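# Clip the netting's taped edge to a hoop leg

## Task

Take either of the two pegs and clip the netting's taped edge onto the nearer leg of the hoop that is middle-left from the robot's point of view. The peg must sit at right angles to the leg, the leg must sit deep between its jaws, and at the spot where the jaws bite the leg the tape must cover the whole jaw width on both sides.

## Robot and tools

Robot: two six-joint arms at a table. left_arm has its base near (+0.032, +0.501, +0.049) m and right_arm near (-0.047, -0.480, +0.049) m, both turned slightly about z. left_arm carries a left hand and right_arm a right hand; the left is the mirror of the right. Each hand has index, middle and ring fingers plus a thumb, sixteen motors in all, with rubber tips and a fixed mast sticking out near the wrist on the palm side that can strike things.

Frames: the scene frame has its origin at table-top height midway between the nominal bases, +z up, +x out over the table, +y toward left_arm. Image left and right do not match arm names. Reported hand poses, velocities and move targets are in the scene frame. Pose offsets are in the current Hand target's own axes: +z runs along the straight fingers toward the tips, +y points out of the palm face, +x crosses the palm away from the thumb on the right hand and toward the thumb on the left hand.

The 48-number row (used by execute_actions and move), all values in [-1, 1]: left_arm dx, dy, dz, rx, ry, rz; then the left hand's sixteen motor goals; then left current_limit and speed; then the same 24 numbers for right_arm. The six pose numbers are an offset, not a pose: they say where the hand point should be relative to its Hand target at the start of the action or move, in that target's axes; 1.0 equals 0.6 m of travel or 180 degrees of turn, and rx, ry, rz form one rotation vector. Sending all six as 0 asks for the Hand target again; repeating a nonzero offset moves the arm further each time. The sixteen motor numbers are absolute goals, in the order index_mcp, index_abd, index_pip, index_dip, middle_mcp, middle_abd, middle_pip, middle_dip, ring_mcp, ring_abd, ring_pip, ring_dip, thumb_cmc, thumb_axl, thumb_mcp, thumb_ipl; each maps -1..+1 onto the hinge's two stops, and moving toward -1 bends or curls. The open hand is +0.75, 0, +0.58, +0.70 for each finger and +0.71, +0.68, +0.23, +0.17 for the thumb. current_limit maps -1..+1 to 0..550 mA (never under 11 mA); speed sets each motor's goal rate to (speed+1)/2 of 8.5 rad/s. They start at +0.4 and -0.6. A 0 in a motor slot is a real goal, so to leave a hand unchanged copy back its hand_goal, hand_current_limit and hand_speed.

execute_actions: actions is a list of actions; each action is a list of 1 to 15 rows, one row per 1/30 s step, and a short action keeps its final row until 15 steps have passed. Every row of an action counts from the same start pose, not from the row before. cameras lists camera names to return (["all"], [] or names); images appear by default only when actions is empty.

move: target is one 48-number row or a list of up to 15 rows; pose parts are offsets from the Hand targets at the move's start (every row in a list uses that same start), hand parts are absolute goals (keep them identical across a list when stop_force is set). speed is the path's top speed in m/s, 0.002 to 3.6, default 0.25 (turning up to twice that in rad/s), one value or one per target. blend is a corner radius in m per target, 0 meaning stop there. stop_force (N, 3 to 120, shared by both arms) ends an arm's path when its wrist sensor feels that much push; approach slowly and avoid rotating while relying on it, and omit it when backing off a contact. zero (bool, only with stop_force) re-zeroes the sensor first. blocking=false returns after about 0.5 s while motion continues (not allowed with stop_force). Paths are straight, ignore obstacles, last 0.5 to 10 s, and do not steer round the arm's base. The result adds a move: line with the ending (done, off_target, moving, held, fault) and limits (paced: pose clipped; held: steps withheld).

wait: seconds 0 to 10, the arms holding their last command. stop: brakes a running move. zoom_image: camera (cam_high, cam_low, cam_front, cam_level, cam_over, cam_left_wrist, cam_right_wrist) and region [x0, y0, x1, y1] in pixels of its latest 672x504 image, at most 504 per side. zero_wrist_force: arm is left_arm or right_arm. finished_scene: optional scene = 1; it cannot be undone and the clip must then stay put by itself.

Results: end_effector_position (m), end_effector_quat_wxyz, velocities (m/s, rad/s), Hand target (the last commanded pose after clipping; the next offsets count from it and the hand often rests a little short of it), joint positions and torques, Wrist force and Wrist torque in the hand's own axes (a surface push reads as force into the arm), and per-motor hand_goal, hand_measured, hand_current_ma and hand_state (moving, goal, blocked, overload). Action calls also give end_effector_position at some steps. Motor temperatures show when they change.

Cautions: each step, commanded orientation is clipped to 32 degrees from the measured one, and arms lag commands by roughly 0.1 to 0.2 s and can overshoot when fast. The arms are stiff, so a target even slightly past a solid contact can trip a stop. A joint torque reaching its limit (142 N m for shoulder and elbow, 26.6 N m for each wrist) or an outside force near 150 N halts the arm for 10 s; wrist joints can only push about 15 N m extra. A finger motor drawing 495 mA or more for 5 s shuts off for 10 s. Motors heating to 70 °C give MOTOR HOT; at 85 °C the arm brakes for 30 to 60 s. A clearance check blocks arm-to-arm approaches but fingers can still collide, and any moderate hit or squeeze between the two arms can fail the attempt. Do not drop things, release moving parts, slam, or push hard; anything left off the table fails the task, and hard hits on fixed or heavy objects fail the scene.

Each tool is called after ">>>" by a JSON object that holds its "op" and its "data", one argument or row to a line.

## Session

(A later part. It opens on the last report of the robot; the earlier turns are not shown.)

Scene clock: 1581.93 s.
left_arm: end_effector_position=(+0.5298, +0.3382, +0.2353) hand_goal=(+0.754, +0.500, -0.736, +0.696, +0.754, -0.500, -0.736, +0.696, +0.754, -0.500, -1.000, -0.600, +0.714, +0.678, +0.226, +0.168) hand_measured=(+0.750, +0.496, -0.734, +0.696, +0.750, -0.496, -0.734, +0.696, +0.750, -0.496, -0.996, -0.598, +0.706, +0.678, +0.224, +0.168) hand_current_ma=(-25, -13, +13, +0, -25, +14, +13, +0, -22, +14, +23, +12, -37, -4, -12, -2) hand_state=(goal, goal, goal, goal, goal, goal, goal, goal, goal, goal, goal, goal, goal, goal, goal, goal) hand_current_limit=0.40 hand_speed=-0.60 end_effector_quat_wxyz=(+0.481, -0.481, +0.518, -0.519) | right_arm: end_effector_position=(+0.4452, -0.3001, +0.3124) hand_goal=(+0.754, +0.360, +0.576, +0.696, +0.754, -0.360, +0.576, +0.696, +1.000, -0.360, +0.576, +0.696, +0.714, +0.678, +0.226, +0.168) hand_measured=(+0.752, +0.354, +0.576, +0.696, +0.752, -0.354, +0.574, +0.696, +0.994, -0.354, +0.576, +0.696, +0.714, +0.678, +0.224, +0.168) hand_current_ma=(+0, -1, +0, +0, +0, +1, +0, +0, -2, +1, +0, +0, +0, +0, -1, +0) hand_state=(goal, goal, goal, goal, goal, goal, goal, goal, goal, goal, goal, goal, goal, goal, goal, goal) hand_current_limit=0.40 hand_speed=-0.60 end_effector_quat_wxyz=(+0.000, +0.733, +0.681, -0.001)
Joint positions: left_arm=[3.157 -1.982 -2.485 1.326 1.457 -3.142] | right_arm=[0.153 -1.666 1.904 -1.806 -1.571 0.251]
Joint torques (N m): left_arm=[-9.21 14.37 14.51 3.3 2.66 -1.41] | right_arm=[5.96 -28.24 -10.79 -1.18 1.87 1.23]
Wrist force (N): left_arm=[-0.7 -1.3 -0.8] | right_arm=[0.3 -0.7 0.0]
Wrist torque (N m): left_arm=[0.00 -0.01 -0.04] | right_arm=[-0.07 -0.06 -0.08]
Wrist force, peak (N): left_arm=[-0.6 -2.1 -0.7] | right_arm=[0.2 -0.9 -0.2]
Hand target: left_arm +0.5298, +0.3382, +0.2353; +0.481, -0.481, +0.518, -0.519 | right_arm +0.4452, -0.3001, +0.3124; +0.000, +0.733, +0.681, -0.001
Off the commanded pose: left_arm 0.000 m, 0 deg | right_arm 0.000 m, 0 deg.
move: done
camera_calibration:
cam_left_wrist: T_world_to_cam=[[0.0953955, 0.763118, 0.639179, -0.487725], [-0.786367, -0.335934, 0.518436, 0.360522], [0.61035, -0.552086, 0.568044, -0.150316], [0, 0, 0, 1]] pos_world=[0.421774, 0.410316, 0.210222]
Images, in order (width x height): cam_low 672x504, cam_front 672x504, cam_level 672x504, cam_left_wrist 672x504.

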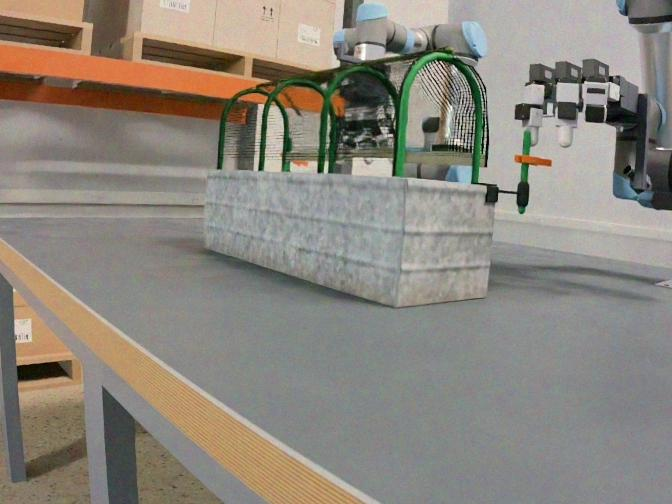

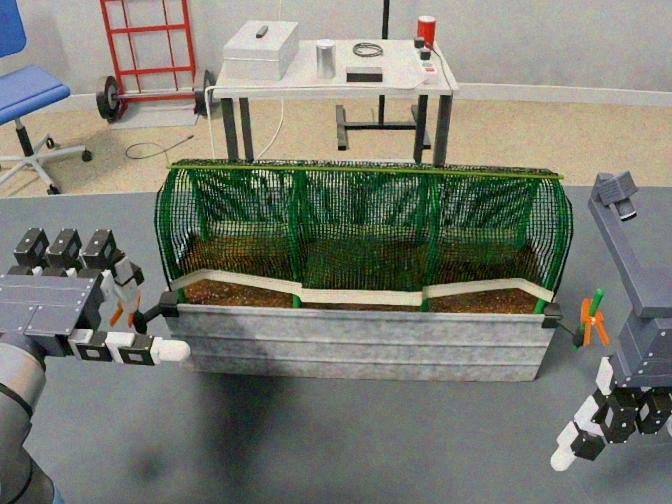

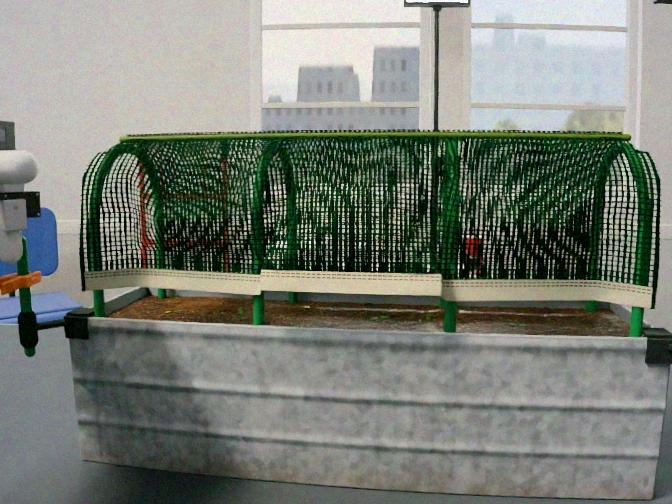

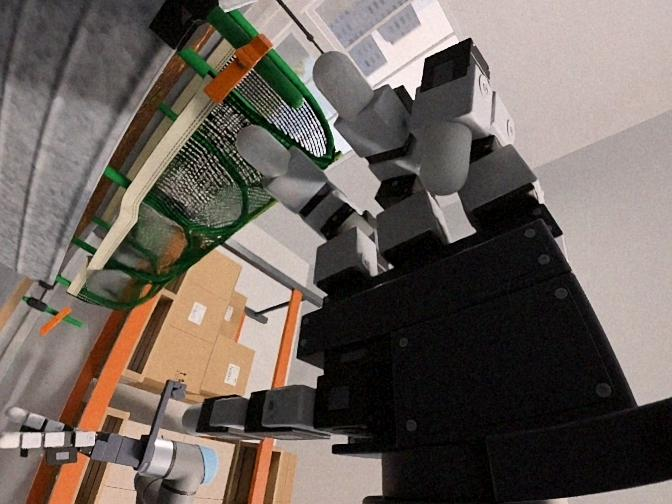

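>>> {"op": "move", "data": {
  "target": [
    [0.0107,0,0.004,0,0,0,0.754,0.5,-0.737,0.696,0.754,-0.5,-0.737,0.696,0.754,-0.5,-1,-0.6,0.714,0.678,0.226,0.168,0.4,-0.6,0,0,0,0,0,0,0.754,0.36,0.576,0.696,0.754,-0.36,0.576,0.696,1.0,-0.36,0.576,0.696,0.714,0.678,0.226,0.168,0.4,-0.6],
    [0.0107,0.0697,0.004,0,0,0,0.754,0.5,-0.737,0.696,0.754,-0.5,-0.737,0.696,0.754,-0.5,-1,-0.6,0.714,0.678,0.226,0.168,0.4,-0.6,0,0,0,0,0,0,0.754,0.36,0.576,0.696,0.754,-0.36,0.576,0.696,1.0,-0.36,0.576,0.696,0.714,0.678,0.226,0.168,0.4,-0.6]
  ],
  "speed": 0.06,
  "stop_force": 5,
  "cameras": ["cam_left_wrist","cam_front","cam_low"]
}}

>>> {"op": "zoom_image", "data": {
  "camera": "cam_left_wrist",
  "region": [190, 20, 430, 220]
}}

>>> {"op": "zoom_image", "data": {
  "camera": "cam_low",
  "region": [480, 80, 600, 220]
}}

>>> {"op": "zoom_image", "data": {
  "camera": "cam_front",
  "region": [60, 240, 180, 360]
}}

Scene clock: 1643.93 s.
left_arm: end_effector_position=(+0.5317, +0.3316, +0.1934) hand_goal=(+0.754, +0.500, -0.736, +0.696, +0.754, -0.500, -0.736, +0.696, +0.754, -0.500, -1.000, -0.600, +0.714, +0.678, +0.226, +0.168) hand_measured=(+0.750, +0.498, -0.734, +0.696, +0.750, -0.496, -0.734, +0.696, +0.750, -0.496, -0.996, -0.598, +0.706, +0.678, +0.224, +0.168) hand_current_ma=(-25, -13, +13, +0, -25, +13, +13, +0, -22, +14, +23, +12, -37, -4, -12, -2) hand_state=(goal, goal, goal, goal, goal, goal, goal, goal, goal, goal, goal, goal, goal, goal, goal, goal) hand_current_limit=0.40 hand_speed=-0.60 end_effector_quat_wxyz=(+0.481, -0.481, +0.518, -0.519) | right_arm: end_effector_position=(+0.4452, -0.3001, +0.3124) hand_goal=(+0.754, +0.360, +0.576, +0.696, +0.754, -0.360, +0.576, +0.696, +1.000, -0.360, +0.576, +0.696, +0.714, +0.678, +0.226, +0.168) hand_measured=(+0.752, +0.354, +0.576, +0.696, +0.752, -0.354, +0.574, +0.696, +0.994, -0.354, +0.576, +0.696, +0.714, +0.678, +0.224, +0.168) hand_current_ma=(+0, -1, +0, +0, +0, +1, +0, +0, -2, +1, +0, +0, +0, +0, -1, +0) hand_state=(goal, goal, goal, goal, goal, goal, goal, goal, goal, goal, goal, goal, goal, goal, goal, goal) hand_current_limit=0.40 hand_speed=-0.60 end_effector_quat_wxyz=(+0.000, +0.733, +0.681, -0.001)
Joint positions: left_arm=[3.132 -2.143 -2.467 1.469 1.482 -3.142] | right_arm=[0.153 -1.666 1.904 -1.806 -1.571 0.251]
Joint torques (N m): left_arm=[-8.69 16.81 11.26 3.35 2.47 -1.53] | right_arm=[6.23 -28.54 -10.93 -1.34 2.03 1.08]
Wrist force (N): left_arm=[-0.6 -1.3 -0.6] | right_arm=[0.1 -0.8 -0.1]
Wrist torque (N m): left_arm=[-0.01 -0.04 -0.04] | right_arm=[-0.07 -0.04 -0.10]
Wrist force, peak (N): left_arm=[-1.3 -1.3 -1.1] | right_arm=[0.2 -1.0 -0.2]
Hand target: left_arm +0.5317, +0.3316, +0.1934; +0.481, -0.481, +0.518, -0.519 | right_arm +0.4452, -0.3001, +0.3124; +0.000, +0.733, +0.681, -0.001
Off the commanded pose: left_arm 0.000 m, 0 deg | right_arm 0.000 m, 0 deg.
move: done
camera_calibration:
cam_left_wrist: T_world_to_cam=[[0.0953931, 0.76311, 0.63919, -0.456095], [-0.786416, -0.335899, 0.518385, 0.381615], [0.610287, -0.552119, 0.568079, -0.131345], [0, 0, 0, 1]] pos_world=[0.423774, 0.403716, 0.168322]
Images, in order (width x height): cam_low 672x504, cam_front 672x504, cam_left_wrist 672x504.

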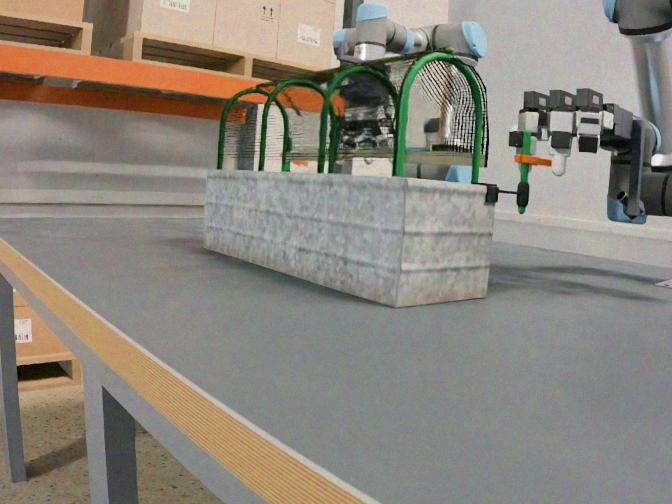

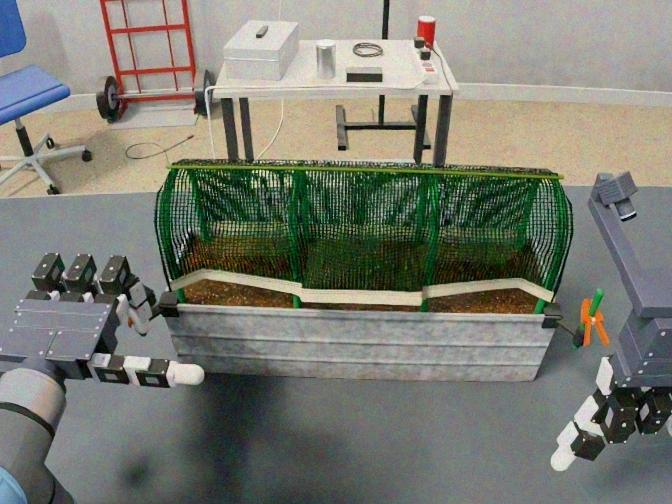

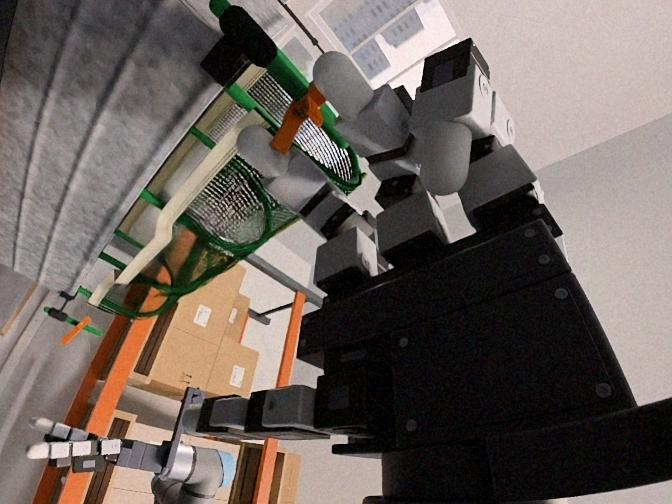

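Scaled by 2.100 from the camera's 672x504 image, which has a finer 960x720 frame.

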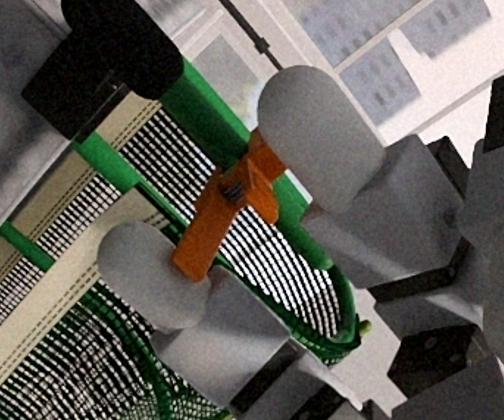

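Scaled by 3.600 from the camera's 672x504 image, which has a finer 960x720 frame.

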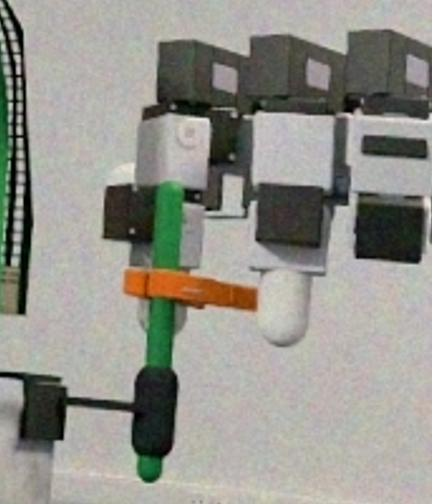

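Scaled by 4.200 from the camera's 672x504 image, which has a finer 960x720 frame.

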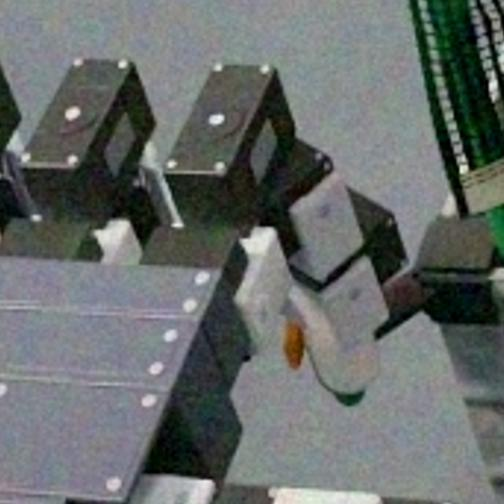

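>>> {"op": "move", "data": {
  "target": [
    [0,0,-0.005,0,0,0,0.754,0.5,-0.737,0.696,0.754,-0.5,-0.737,0.696,0.754,-0.5,-1,-0.6,0.714,0.678,0.226,0.168,0.4,-0.6,0,0,0,0,0,0,0.754,0.36,0.576,0.696,0.754,-0.36,0.576,0.696,1.0,-0.36,0.576,0.696,0.714,0.678,0.226,0.168,0.4,-0.6],
    [0,0,-0.005,0,0,0,0.754,0.05,-0.737,0.696,0.754,-0.05,-0.737,0.696,0.754,-0.5,-1,-0.6,0.714,0.678,0.226,0.168,0.4,-0.93,0,0,0,0,0,0,0.754,0.36,0.576,0.696,0.754,-0.36,0.576,0.696,1.0,-0.36,0.576,0.696,0.714,0.678,0.226,0.168,0.4,-0.6]
  ],
  "speed": 0.05,
  "cameras": ["cam_left_wrist"]
}}

>>> {"op": "zoom_image", "data": {
  "camera": "cam_left_wrist",
  "region": [210, 20, 390, 170]
}}

Scene clock: 1688.37 s.
left_arm: end_effector_position=(+0.5287, +0.3318, +0.1934) hand_goal=(+0.754, +0.050, -0.736, +0.696, +0.754, -0.050, -0.736, +0.696, +0.754, -0.500, -1.000, -0.600, +0.714, +0.678, +0.226, +0.168) hand_measured=(+0.752, +0.072, -0.726, +0.698, +0.750, -0.062, -0.732, +0.696, +0.750, -0.496, -0.996, -0.598, +0.706, +0.678, +0.224, +0.168) hand_current_ma=(-9, +97, +51, +15, -25, -55, +17, +1, -22, +14, +23, +12, -37, -4, -12, -2) hand_state=(goal, blocked, goal, goal, goal, goal, goal, goal, goal, goal, goal, goal, goal, goal, goal, goal) hand_current_limit=0.40 hand_speed=-0.93 end_effector_quat_wxyz=(+0.481, -0.481, +0.518, -0.519) | right_arm: end_effector_position=(+0.4452, -0.3001, +0.3124) hand_goal=(+0.754, +0.360, +0.576, +0.696, +0.754, -0.360, +0.576, +0.696, +1.000, -0.360, +0.576, +0.696, +0.714, +0.678, +0.226, +0.168) hand_measured=(+0.752, +0.354, +0.576, +0.696, +0.752, -0.354, +0.574, +0.696, +0.994, -0.354, +0.576, +0.696, +0.714, +0.678, +0.224, +0.168) hand_current_ma=(+0, -1, +0, +0, +0, +1, +0, +0, -2, +1, +0, +0, +0, +0, -1, +0) hand_state=(goal, goal, goal, goal, goal, goal, goal, goal, goal, goal, goal, goal, goal, goal, goal, goal) hand_current_limit=0.40 hand_speed=-0.60 end_effector_quat_wxyz=(+0.000, +0.733, +0.681, -0.001)
Joint positions: left_arm=[3.133 -2.142 -2.475 1.476 1.481 -3.142] | right_arm=[0.153 -1.666 1.904 -1.806 -1.571 0.251]
Joint torques (N m): left_arm=[8.97 32.5 -3.48 3.49 -1.6 -1.32] | right_arm=[6.06 -28.96 -10.41 -1.38 1.82 1.01]
Wrist force (N): left_arm=[0.8 -1.1 0.4] | right_arm=[0.1 -0.5 -0.1]
Wrist torque (N m): left_arm=[-0.02 0.01 -0.02] | right_arm=[-0.03 -0.03 -0.10]
Wrist force, peak (N): left_arm=[-0.8 -1.8 -0.5] | right_arm=[0.3 -0.9 -0.1]
Hand target: left_arm +0.5287, +0.3318, +0.1934; +0.481, -0.481, +0.518, -0.519 | right_arm +0.4452, -0.3001, +0.3124; +0.000, +0.733, +0.681, -0.001
Off the commanded pose: left_arm 0.000 m, 0 deg | right_arm 0.000 m, 0 deg.
move: done
camera_calibration:
cam_left_wrist: T_world_to_cam=[[0.0953931, 0.76311, 0.63919, -0.456037], [-0.786416, -0.335899, 0.518385, 0.379356], [0.610287, -0.552119, 0.568079, -0.129349], [0, 0, 0, 1]] pos_world=[0.420774, 0.404016, 0.168322]
Images, in order (width x height): cam_left_wrist 672x504.

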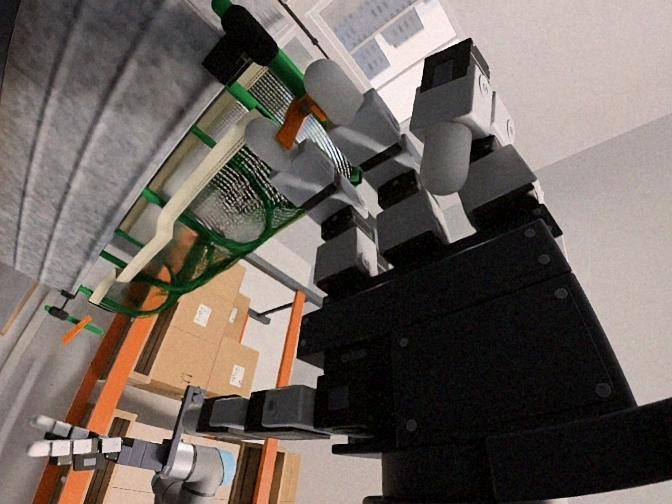

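Scaled by 2.800 from the camera's 672x504 image, which has a finer 960x720 frame.

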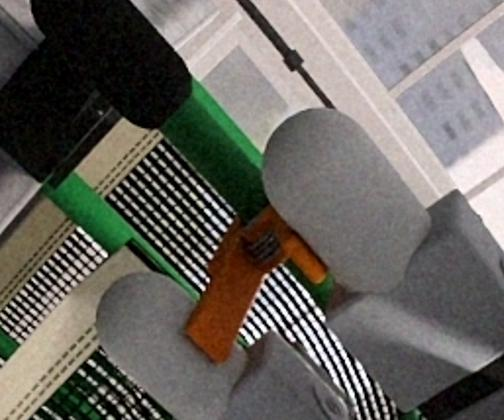

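>>> {"op": "move", "data": {
  "target": [
    [0,0,0,0,0,0,0.754,-0.15,-0.737,0.696,0.754,0.15,-0.737,0.696,0.754,-0.5,-1,-0.6,0.714,0.678,0.226,0.168,0.4,-0.95,0,0,0,0,0,0,0.754,0.36,0.576,0.696,0.754,-0.36,0.576,0.696,1.0,-0.36,0.576,0.696,0.714,0.678,0.226,0.168,0.4,-0.6]
  ],
  "speed": 0.05,
  "cameras": ["cam_left_wrist","cam_low"]
}}

>>> {"op": "zoom_image", "data": {
  "camera": "cam_left_wrist",
  "region": [210, 20, 390, 170]
}}

>>> {"op": "zoom_image", "data": {
  "camera": "cam_low",
  "region": [490, 90, 580, 220]
}}

Scene clock: 1699.33 s.
left_arm: end_effector_position=(+0.5287, +0.3318, +0.1934) hand_goal=(+0.754, -0.150, -0.736, +0.696, +0.754, +0.150, -0.736, +0.696, +0.754, -0.500, -1.000, -0.600, +0.714, +0.678, +0.226, +0.168) hand_measured=(+0.756, -0.074, -0.730, +0.700, +0.754, +0.084, -0.738, +0.696, +0.750, -0.496, -0.996, -0.598, +0.706, +0.678, +0.224, +0.168) hand_current_ma=(+15, +339, +27, +17, +2, -287, -8, +4, -22, +14, +23, +12, -37, -4, -12, -2) hand_state=(goal, blocked, goal, goal, goal, blocked, goal, goal, goal, goal, goal, goal, goal, goal, goal, goal) hand_current_limit=0.40 hand_speed=-0.95 end_effector_quat_wxyz=(+0.481, -0.481, +0.518, -0.519) | right_arm: end_effector_position=(+0.4452, -0.3001, +0.3124) hand_goal=(+0.754, +0.360, +0.576, +0.696, +0.754, -0.360, +0.576, +0.696, +1.000, -0.360, +0.576, +0.696, +0.714, +0.678, +0.226, +0.168) hand_measured=(+0.752, +0.354, +0.576, +0.696, +0.752, -0.354, +0.574, +0.696, +0.994, -0.354, +0.576, +0.696, +0.714, +0.678, +0.224, +0.168) hand_current_ma=(+0, -1, +0, +0, +0, +1, +0, +0, -2, +1, +0, +0, +0, +0, -1, +0) hand_state=(goal, goal, goal, goal, goal, goal, goal, goal, goal, goal, goal, goal, goal, goal, goal, goal) hand_current_limit=0.40 hand_speed=-0.60 end_effector_quat_wxyz=(+0.000, +0.733, +0.681, -0.001)
Joint positions: left_arm=[3.133 -2.142 -2.475 1.476 1.481 -3.142] | right_arm=[0.153 -1.666 1.904 -1.806 -1.571 0.251]
Joint torques (N m): left_arm=[8.88 31.72 -2.68 3.39 2.07 -1.38] | right_arm=[5.52 -28.25 -10.76 -1.2 1.78 1.11]
Wrist force (N): left_arm=[-0.2 -1.1 0.8] | right_arm=[0.2 -0.8 0.0]
Wrist torque (N m): left_arm=[-0.01 0.03 -0.05] | right_arm=[-0.08 -0.05 -0.10]
Wrist force, peak (N): left_arm=[0.6 -0.6 2.0] | right_arm=[0.2 -1.0 -0.1]
Hand target: left_arm +0.5287, +0.3318, +0.1934; +0.481, -0.481, +0.518, -0.519 | right_arm +0.4452, -0.3001, +0.3124; +0.000, +0.733, +0.681, -0.001
Off the commanded pose: left_arm 0.000 m, 0 deg | right_arm 0.000 m, 0 deg.
move: done
camera_calibration:
cam_left_wrist: T_world_to_cam=[[0.0953931, 0.76311, 0.63919, -0.456037], [-0.786416, -0.335899, 0.518385, 0.379356], [0.610287, -0.552119, 0.568079, -0.129349], [0, 0, 0, 1]] pos_world=[0.420774, 0.404016, 0.168322]
Images, in order (width x height): cam_low 672x504, cam_left_wrist 672x504.

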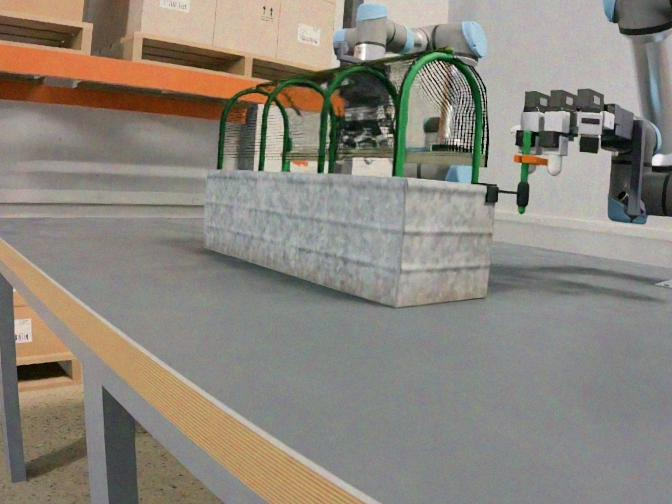

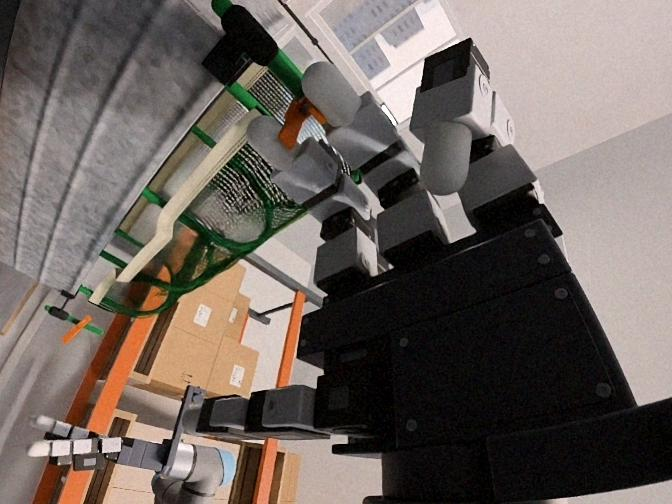

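Scaled by 2.800 from the camera's 672x504 image, which has a finer 960x720 frame.

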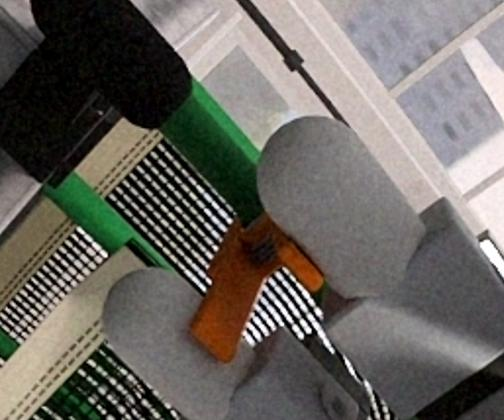

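Scaled by 3.877 from the camera's 672x504 image, which has a finer 960x720 frame.

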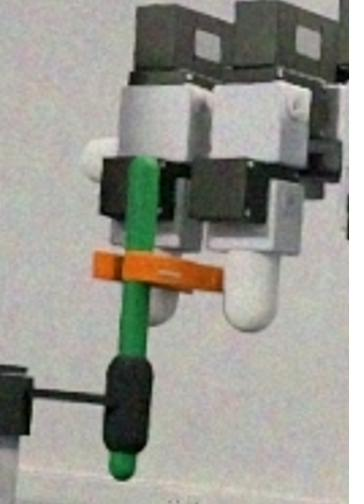

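>>> {"op": "move", "data": {
  "target": [
    [0,0,0,0,0,0,0.754,-0.24,-0.737,0.696,0.754,0.24,-0.737,0.696,0.754,-0.5,-1,-0.6,0.714,0.678,0.226,0.168,0.5,-0.95,0,0,0,0,0,0,0.754,0.36,0.576,0.696,0.754,-0.36,0.576,0.696,1.0,-0.36,0.576,0.696,0.714,0.678,0.226,0.168,0.4,-0.6]
  ],
  "speed": 0.05,
  "cameras": ["cam_left_wrist","cam_low"]
}}

>>> {"op": "zoom_image", "data": {
  "camera": "cam_left_wrist",
  "region": [210, 20, 390, 170]
}}

>>> {"op": "zoom_image", "data": {
  "camera": "cam_low",
  "region": [490, 90, 580, 220]
}}

Scene clock: 1710.73 s.
left_arm: end_effector_position=(+0.5287, +0.3318, +0.1934) hand_goal=(+0.754, -0.240, -0.736, +0.696, +0.754, +0.240, -0.736, +0.696, +0.754, -0.500, -1.000, -0.600, +0.714, +0.678, +0.226, +0.168) hand_measured=(+0.752, -0.172, -0.762, +0.686, +0.748, +0.186, -0.770, +0.684, +0.750, -0.496, -0.996, -0.598, +0.706, +0.678, +0.224, +0.168) hand_current_ma=(-9, +295, -130, -50, -32, -236, -170, -61, -22, +14, +23, +12, -37, -4, -12, -2) hand_state=(goal, blocked, blocked, goal, goal, blocked, blocked, goal, goal, goal, goal, goal, goal, goal, goal, goal) hand_current_limit=0.50 hand_speed=-0.95 end_effector_quat_wxyz=(+0.481, -0.481, +0.518, -0.519) | right_arm: end_effector_position=(+0.4452, -0.3001, +0.3124) hand_goal=(+0.754, +0.360, +0.576, +0.696, +0.754, -0.360, +0.576, +0.696, +1.000, -0.360, +0.576, +0.696, +0.714, +0.678, +0.226, +0.168) hand_measured=(+0.752, +0.354, +0.576, +0.696, +0.752, -0.354, +0.574, +0.696, +0.994, -0.354, +0.576, +0.696, +0.714, +0.678, +0.224, +0.168) hand_current_ma=(+0, -1, +0, +0, +0, +1, +0, +0, -2, +1, +0, +0, +0, +0, -1, +0) hand_state=(goal, goal, goal, goal, goal, goal, goal, goal, goal, goal, goal, goal, goal, goal, goal, goal) hand_current_limit=0.40 hand_speed=-0.60 end_effector_quat_wxyz=(+0.000, +0.733, +0.681, -0.001)
Joint positions: left_arm=[3.133 -2.142 -2.475 1.476 1.481 -3.142] | right_arm=[0.153 -1.666 1.904 -1.806 -1.571 0.251]
Joint torques (N m): left_arm=[8.81 30.42 -3.18 3.19 2.63 -1.32] | right_arm=[5.33 -28.64 -10.46 -1.29 1.89 0.97]
Wrist force (N): left_arm=[0.0 -1.1 -0.8] | right_arm=[0.2 -0.6 0.0]
Wrist torque (N m): left_arm=[0.05 -0.01 -0.03] | right_arm=[-0.05 -0.04 -0.10]
Wrist force, peak (N): left_arm=[0.2 -1.5 1.0] | right_arm=[0.2 -0.9 -0.2]
Hand target: left_arm +0.5287, +0.3318, +0.1934; +0.481, -0.481, +0.518, -0.519 | right_arm +0.4452, -0.3001, +0.3124; +0.000, +0.733, +0.681, -0.001
Off the commanded pose: left_arm 0.000 m, 0 deg | right_arm 0.000 m, 0 deg.
move: done
camera_calibration:
cam_left_wrist: T_world_to_cam=[[0.0953931, 0.76311, 0.63919, -0.456037], [-0.786416, -0.335899, 0.518385, 0.379356], [0.610287, -0.552119, 0.568079, -0.129349], [0, 0, 0, 1]] pos_world=[0.420774, 0.404016, 0.168322]
Images, in order (width x height): cam_low 672x504, cam_left_wrist 672x504.

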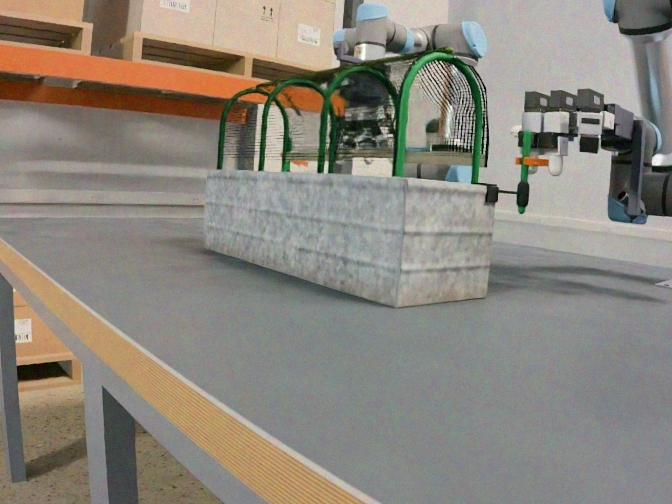

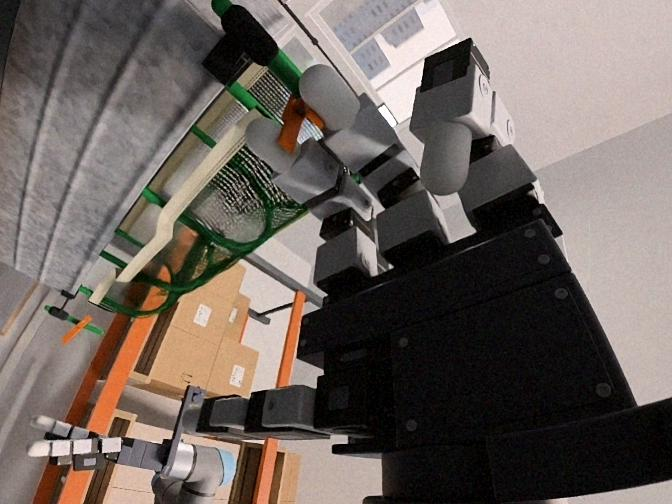

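Scaled by 2.800 from the camera's 672x504 image, which has a finer 960x720 frame.

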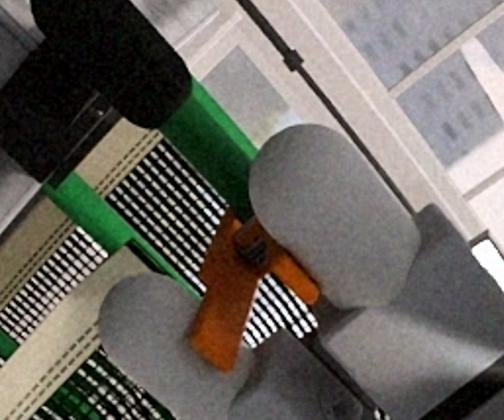

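Scaled by 3.877 from the camera's 672x504 image, which has a finer 960x720 frame.

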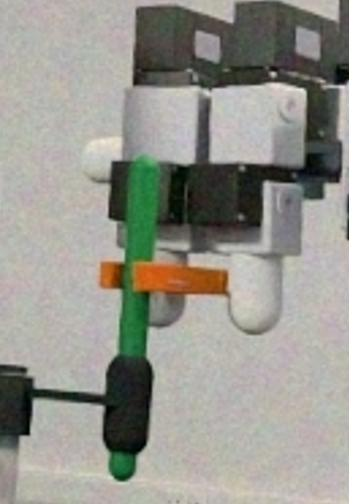

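>>> {"op": "move", "data": {
  "target": [
    [0,0,-0.02,0,0,0,0.754,-0.24,-0.737,0.696,0.754,0.24,-0.737,0.696,0.754,-0.5,-1,-0.6,0.714,0.678,0.226,0.168,0.5,-0.95,0,0,0,0,0,0,0.754,0.36,0.576,0.696,0.754,-0.36,0.576,0.696,1.0,-0.36,0.576,0.696,0.714,0.678,0.226,0.168,0.4,-0.6]
  ],
  "speed": 0.03,
  "cameras": ["cam_left_wrist","cam_low","cam_front"]
}}

>>> {"op": "zoom_image", "data": {
  "camera": "cam_left_wrist",
  "region": [210, 20, 390, 170]
}}

>>> {"op": "zoom_image", "data": {
  "camera": "cam_low",
  "region": [490, 90, 580, 220]
}}

>>> {"op": "zoom_image", "data": {
  "camera": "cam_front",
  "region": [60, 240, 180, 360]
}}

Scene clock: 1730.00 s.
left_arm: end_effector_position=(+0.5169, +0.3327, +0.1934) hand_goal=(+0.754, -0.240, -0.736, +0.696, +0.754, +0.240, -0.736, +0.696, +0.754, -0.500, -1.000, -0.600, +0.714, +0.678, +0.226, +0.168) hand_measured=(+0.752, -0.176, -0.762, +0.686, +0.746, +0.188, -0.772, +0.682, +0.750, -0.496, -0.996, -0.598, +0.706, +0.678, +0.224, +0.168) hand_current_ma=(-11, +285, -131, -51, -39, -230, -183, -67, -22, +14, +23, +12, -37, -4, -12, -2) hand_state=(goal, blocked, blocked, goal, goal, blocked, blocked, goal, goal, goal, goal, goal, goal, goal, goal, goal) hand_current_limit=0.50 hand_speed=-0.95 end_effector_quat_wxyz=(+0.481, -0.481, +0.518, -0.519) | right_arm: end_effector_position=(+0.4452, -0.3001, +0.3124) hand_goal=(+0.754, +0.360, +0.576, +0.696, +0.754, -0.360, +0.576, +0.696, +1.000, -0.360, +0.576, +0.696, +0.714, +0.678, +0.226, +0.168) hand_measured=(+0.752, +0.354, +0.576, +0.696, +0.752, -0.354, +0.574, +0.696, +0.994, -0.354, +0.576, +0.696, +0.714, +0.678, +0.224, +0.168) hand_current_ma=(+0, -1, +0, +0, +0, +1, +0, +0, -2, +1, +0, +0, +0, +0, -1, +0) hand_state=(goal, goal, goal, goal, goal, goal, goal, goal, goal, goal, goal, goal, goal, goal, goal, goal) hand_current_limit=0.40 hand_speed=-0.60 end_effector_quat_wxyz=(+0.000, +0.733, +0.681, -0.001)
Joint positions: left_arm=[3.137 -2.138 -2.507 1.504 1.477 -3.142] | right_arm=[0.153 -1.666 1.904 -1.806 -1.571 0.251]
Joint torques (N m): left_arm=[8.82 32.78 -3.23 3.58 -2.4 -0.63] | right_arm=[3.72 -27.7 -10.64 -1.44 1.85 0.95]
Wrist force (N): left_arm=[-0.2 -1.0 -0.7] | right_arm=[0.2 -0.8 -0.1]
Wrist torque (N m): left_arm=[0.02 -0.02 -0.03] | right_arm=[-0.08 -0.04 -0.10]
Wrist force, peak (N): left_arm=[0.1 -1.7 -0.6] | right_arm=[0.2 -0.9 -0.2]
Hand target: left_arm +0.5167, +0.3327, +0.1934; +0.481, -0.481, +0.518, -0.519 | right_arm +0.4452, -0.3001, +0.3124; +0.000, +0.733, +0.681, -0.001
Off the commanded pose: left_arm 0.000 m, 0 deg | right_arm 0.000 m, 0 deg.
move: done
camera_calibration:
cam_left_wrist: T_world_to_cam=[[0.0954007, 0.763113, 0.639185, -0.455526], [-0.786415, -0.335891, 0.518391, 0.370341], [0.610287, -0.552119, 0.568079, -0.121706], [0, 0, 0, 1]] pos_world=[0.408974, 0.404816, 0.168322]
Images, in order (width x height): cam_low 672x504, cam_front 672x504, cam_left_wrist 672x504.

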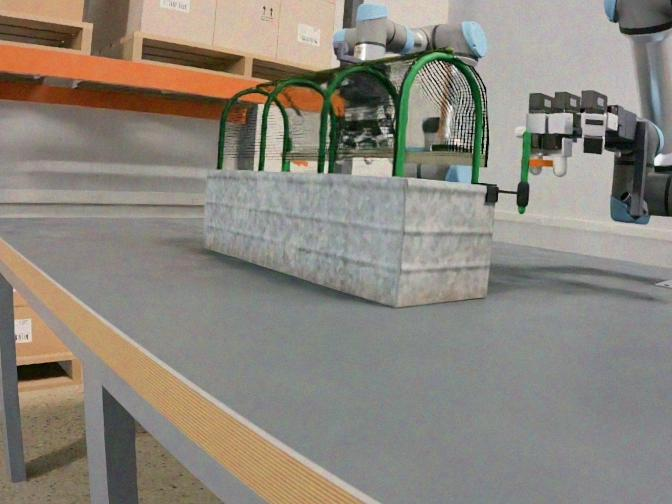

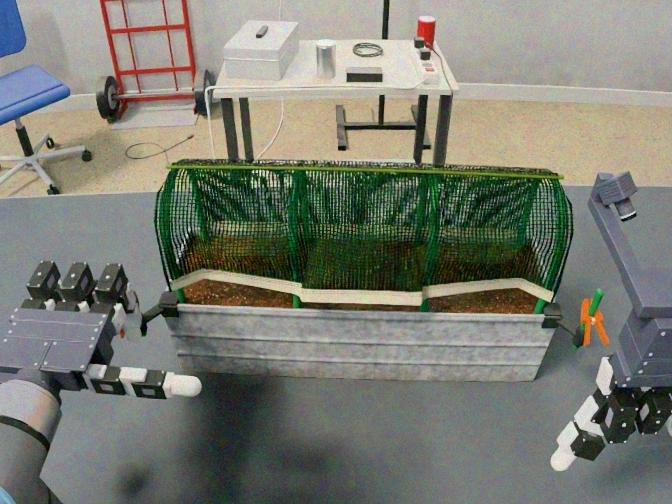

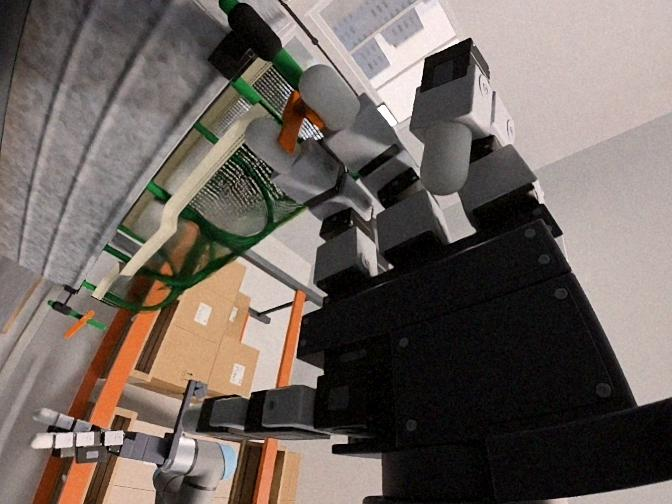

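Scaled by 2.800 from the camera's 672x504 image, which has a finer 960x720 frame.

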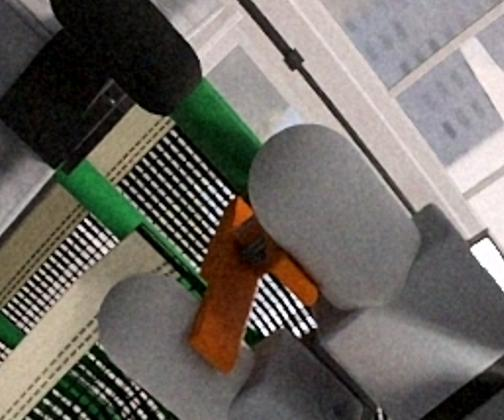

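Scaled by 3.877 from the camera's 672x504 image, which has a finer 960x720 frame.

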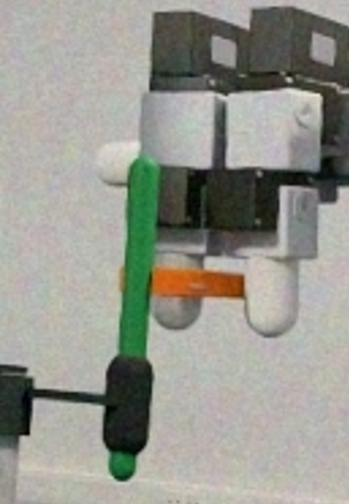

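Scaled by 4.200 from the camera's 672x504 image, which has a finer 960x720 frame.

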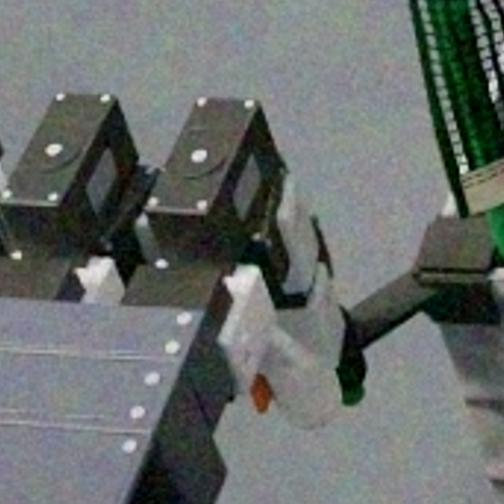

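>>> {"op": "move", "data": {
  "target": [
    [0,0,-0.0467,0,0,0,0.754,-0.24,-0.737,0.696,0.754,0.24,-0.737,0.696,0.754,-0.5,-1,-0.6,0.714,0.678,0.226,0.168,0.5,-0.95,0,0,0,0,0,0,0.754,0.36,0.576,0.696,0.754,-0.36,0.576,0.696,1.0,-0.36,0.576,0.696,0.714,0.678,0.226,0.168,0.4,-0.6]
  ],
  "speed": 0.03,
  "cameras": ["cam_left_wrist","cam_low","cam_front"]
}}

>>> {"op": "zoom_image", "data": {
  "camera": "cam_left_wrist",
  "region": [210, 20, 390, 170]
}}

>>> {"op": "zoom_image", "data": {
  "camera": "cam_low",
  "region": [490, 90, 600, 220]
}}

Scene clock: 1740.03 s.
left_arm: end_effector_position=(+0.4890, +0.3348, +0.1935) hand_goal=(+0.754, -0.240, -0.736, +0.696, +0.754, +0.240, -0.736, +0.696, +0.754, -0.500, -1.000, -0.600, +0.714, +0.678, +0.226, +0.168) hand_measured=(+0.752, -0.176, -0.762, +0.686, +0.742, +0.194, -0.784, +0.678, +0.750, -0.496, -0.996, -0.598, +0.706, +0.678, +0.224, +0.168) hand_current_ma=(-9, +279, -131, -51, -67, -206, -238, -87, -22, +14, +23, +12, -37, -4, -12, -2) hand_state=(goal, blocked, blocked, goal, goal, blocked, blocked, goal, goal, goal, goal, goal, goal, goal, goal, goal) hand_current_limit=0.50 hand_speed=-0.95 end_effector_quat_wxyz=(+0.481, -0.481, +0.518, -0.519) | right_arm: end_effector_position=(+0.4452, -0.3001, +0.3124) hand_goal=(+0.754, +0.360, +0.576, +0.696, +0.754, -0.360, +0.576, +0.696, +1.000, -0.360, +0.576, +0.696, +0.714, +0.678, +0.226, +0.168) hand_measured=(+0.752, +0.354, +0.576, +0.696, +0.752, -0.354, +0.574, +0.696, +0.994, -0.354, +0.576, +0.696, +0.714, +0.678, +0.224, +0.168) hand_current_ma=(+0, -1, +0, +0, +0, +1, +0, +0, -2, +1, +0, +0, +0, +0, -1, +0) hand_state=(goal, goal, goal, goal, goal, goal, goal, goal, goal, goal, goal, goal, goal, goal, goal, goal) hand_current_limit=0.40 hand_speed=-0.60 end_effector_quat_wxyz=(+0.000, +0.733, +0.681, -0.001)
Joint positions: left_arm=[3.149 -2.134 -2.583 1.576 1.465 -3.142] | right_arm=[0.153 -1.666 1.904 -1.806 -1.571 0.251]
Joint torques (N m): left_arm=[8.78 16.09 -4.55 3.49 -2.44 0.17] | right_arm=[4.52 -28.23 -10.82 -1.27 1.93 0.9]
Wrist force (N): left_arm=[-0.7 -0.9 -1.0] | right_arm=[0.1 -0.7 -0.2]
Wrist torque (N m): left_arm=[0.05 -0.03 -0.04] | right_arm=[-0.05 -0.03 -0.10]
Wrist force, peak (N): left_arm=[-0.8 -1.1 -1.0] | right_arm=[0.1 -1.0 -0.3]
Hand target: left_arm +0.4888, +0.3348, +0.1934; +0.481, -0.481, +0.518, -0.519 | right_arm +0.4452, -0.3001, +0.3124; +0.000, +0.733, +0.681, -0.001
Off the commanded pose: left_arm 0.000 m, 0 deg | right_arm 0.000 m, 0 deg.
move: done
camera_calibration:
cam_left_wrist: T_world_to_cam=[[0.0952439, 0.763098, 0.639227, -0.454399], [-0.78646, -0.335978, 0.518266, 0.3491], [0.610253, -0.552088, 0.568146, -0.103469], [0, 0, 0, 1]] pos_world=[0.380974, 0.406916, 0.168323]
Images, in order (width x height): cam_low 672x504, cam_front 672x504, cam_left_wrist 672x504.

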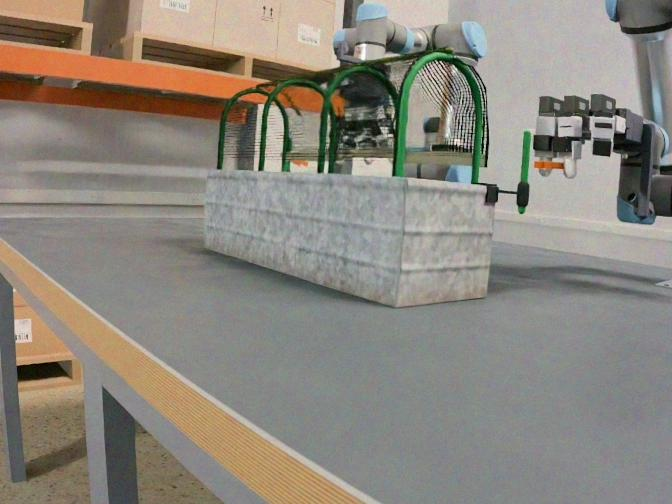

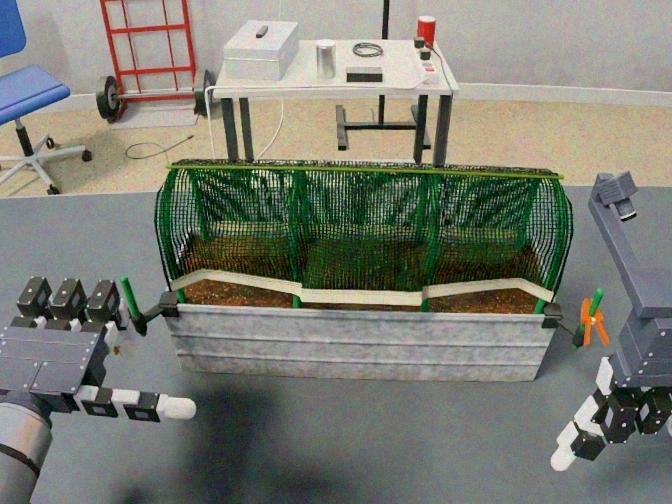

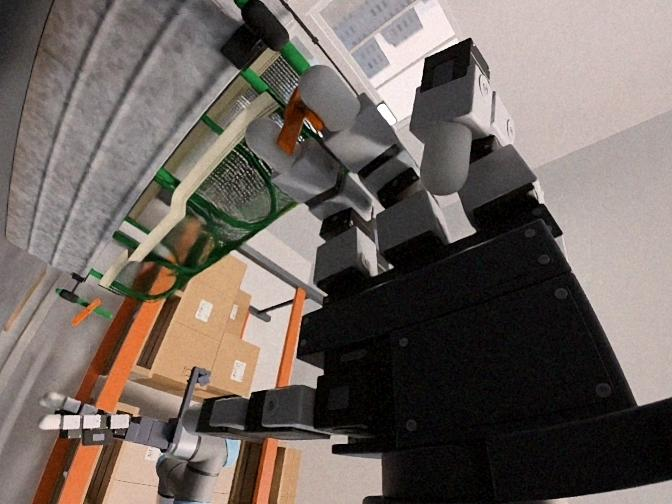

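Scaled by 2.800 from the camera's 672x504 image, which has a finer 960x720 frame.

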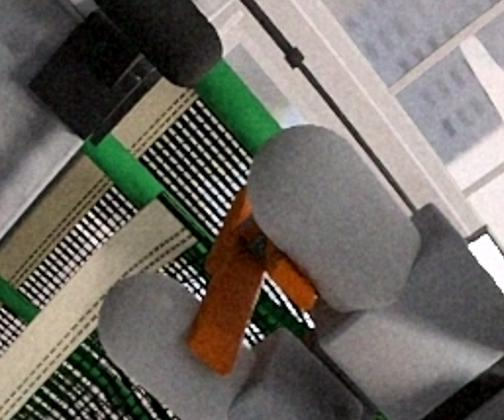

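Scaled by 3.877 from the camera's 672x504 image, which has a finer 960x720 frame.

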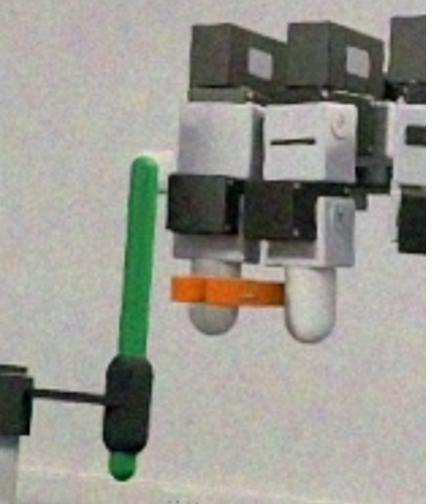

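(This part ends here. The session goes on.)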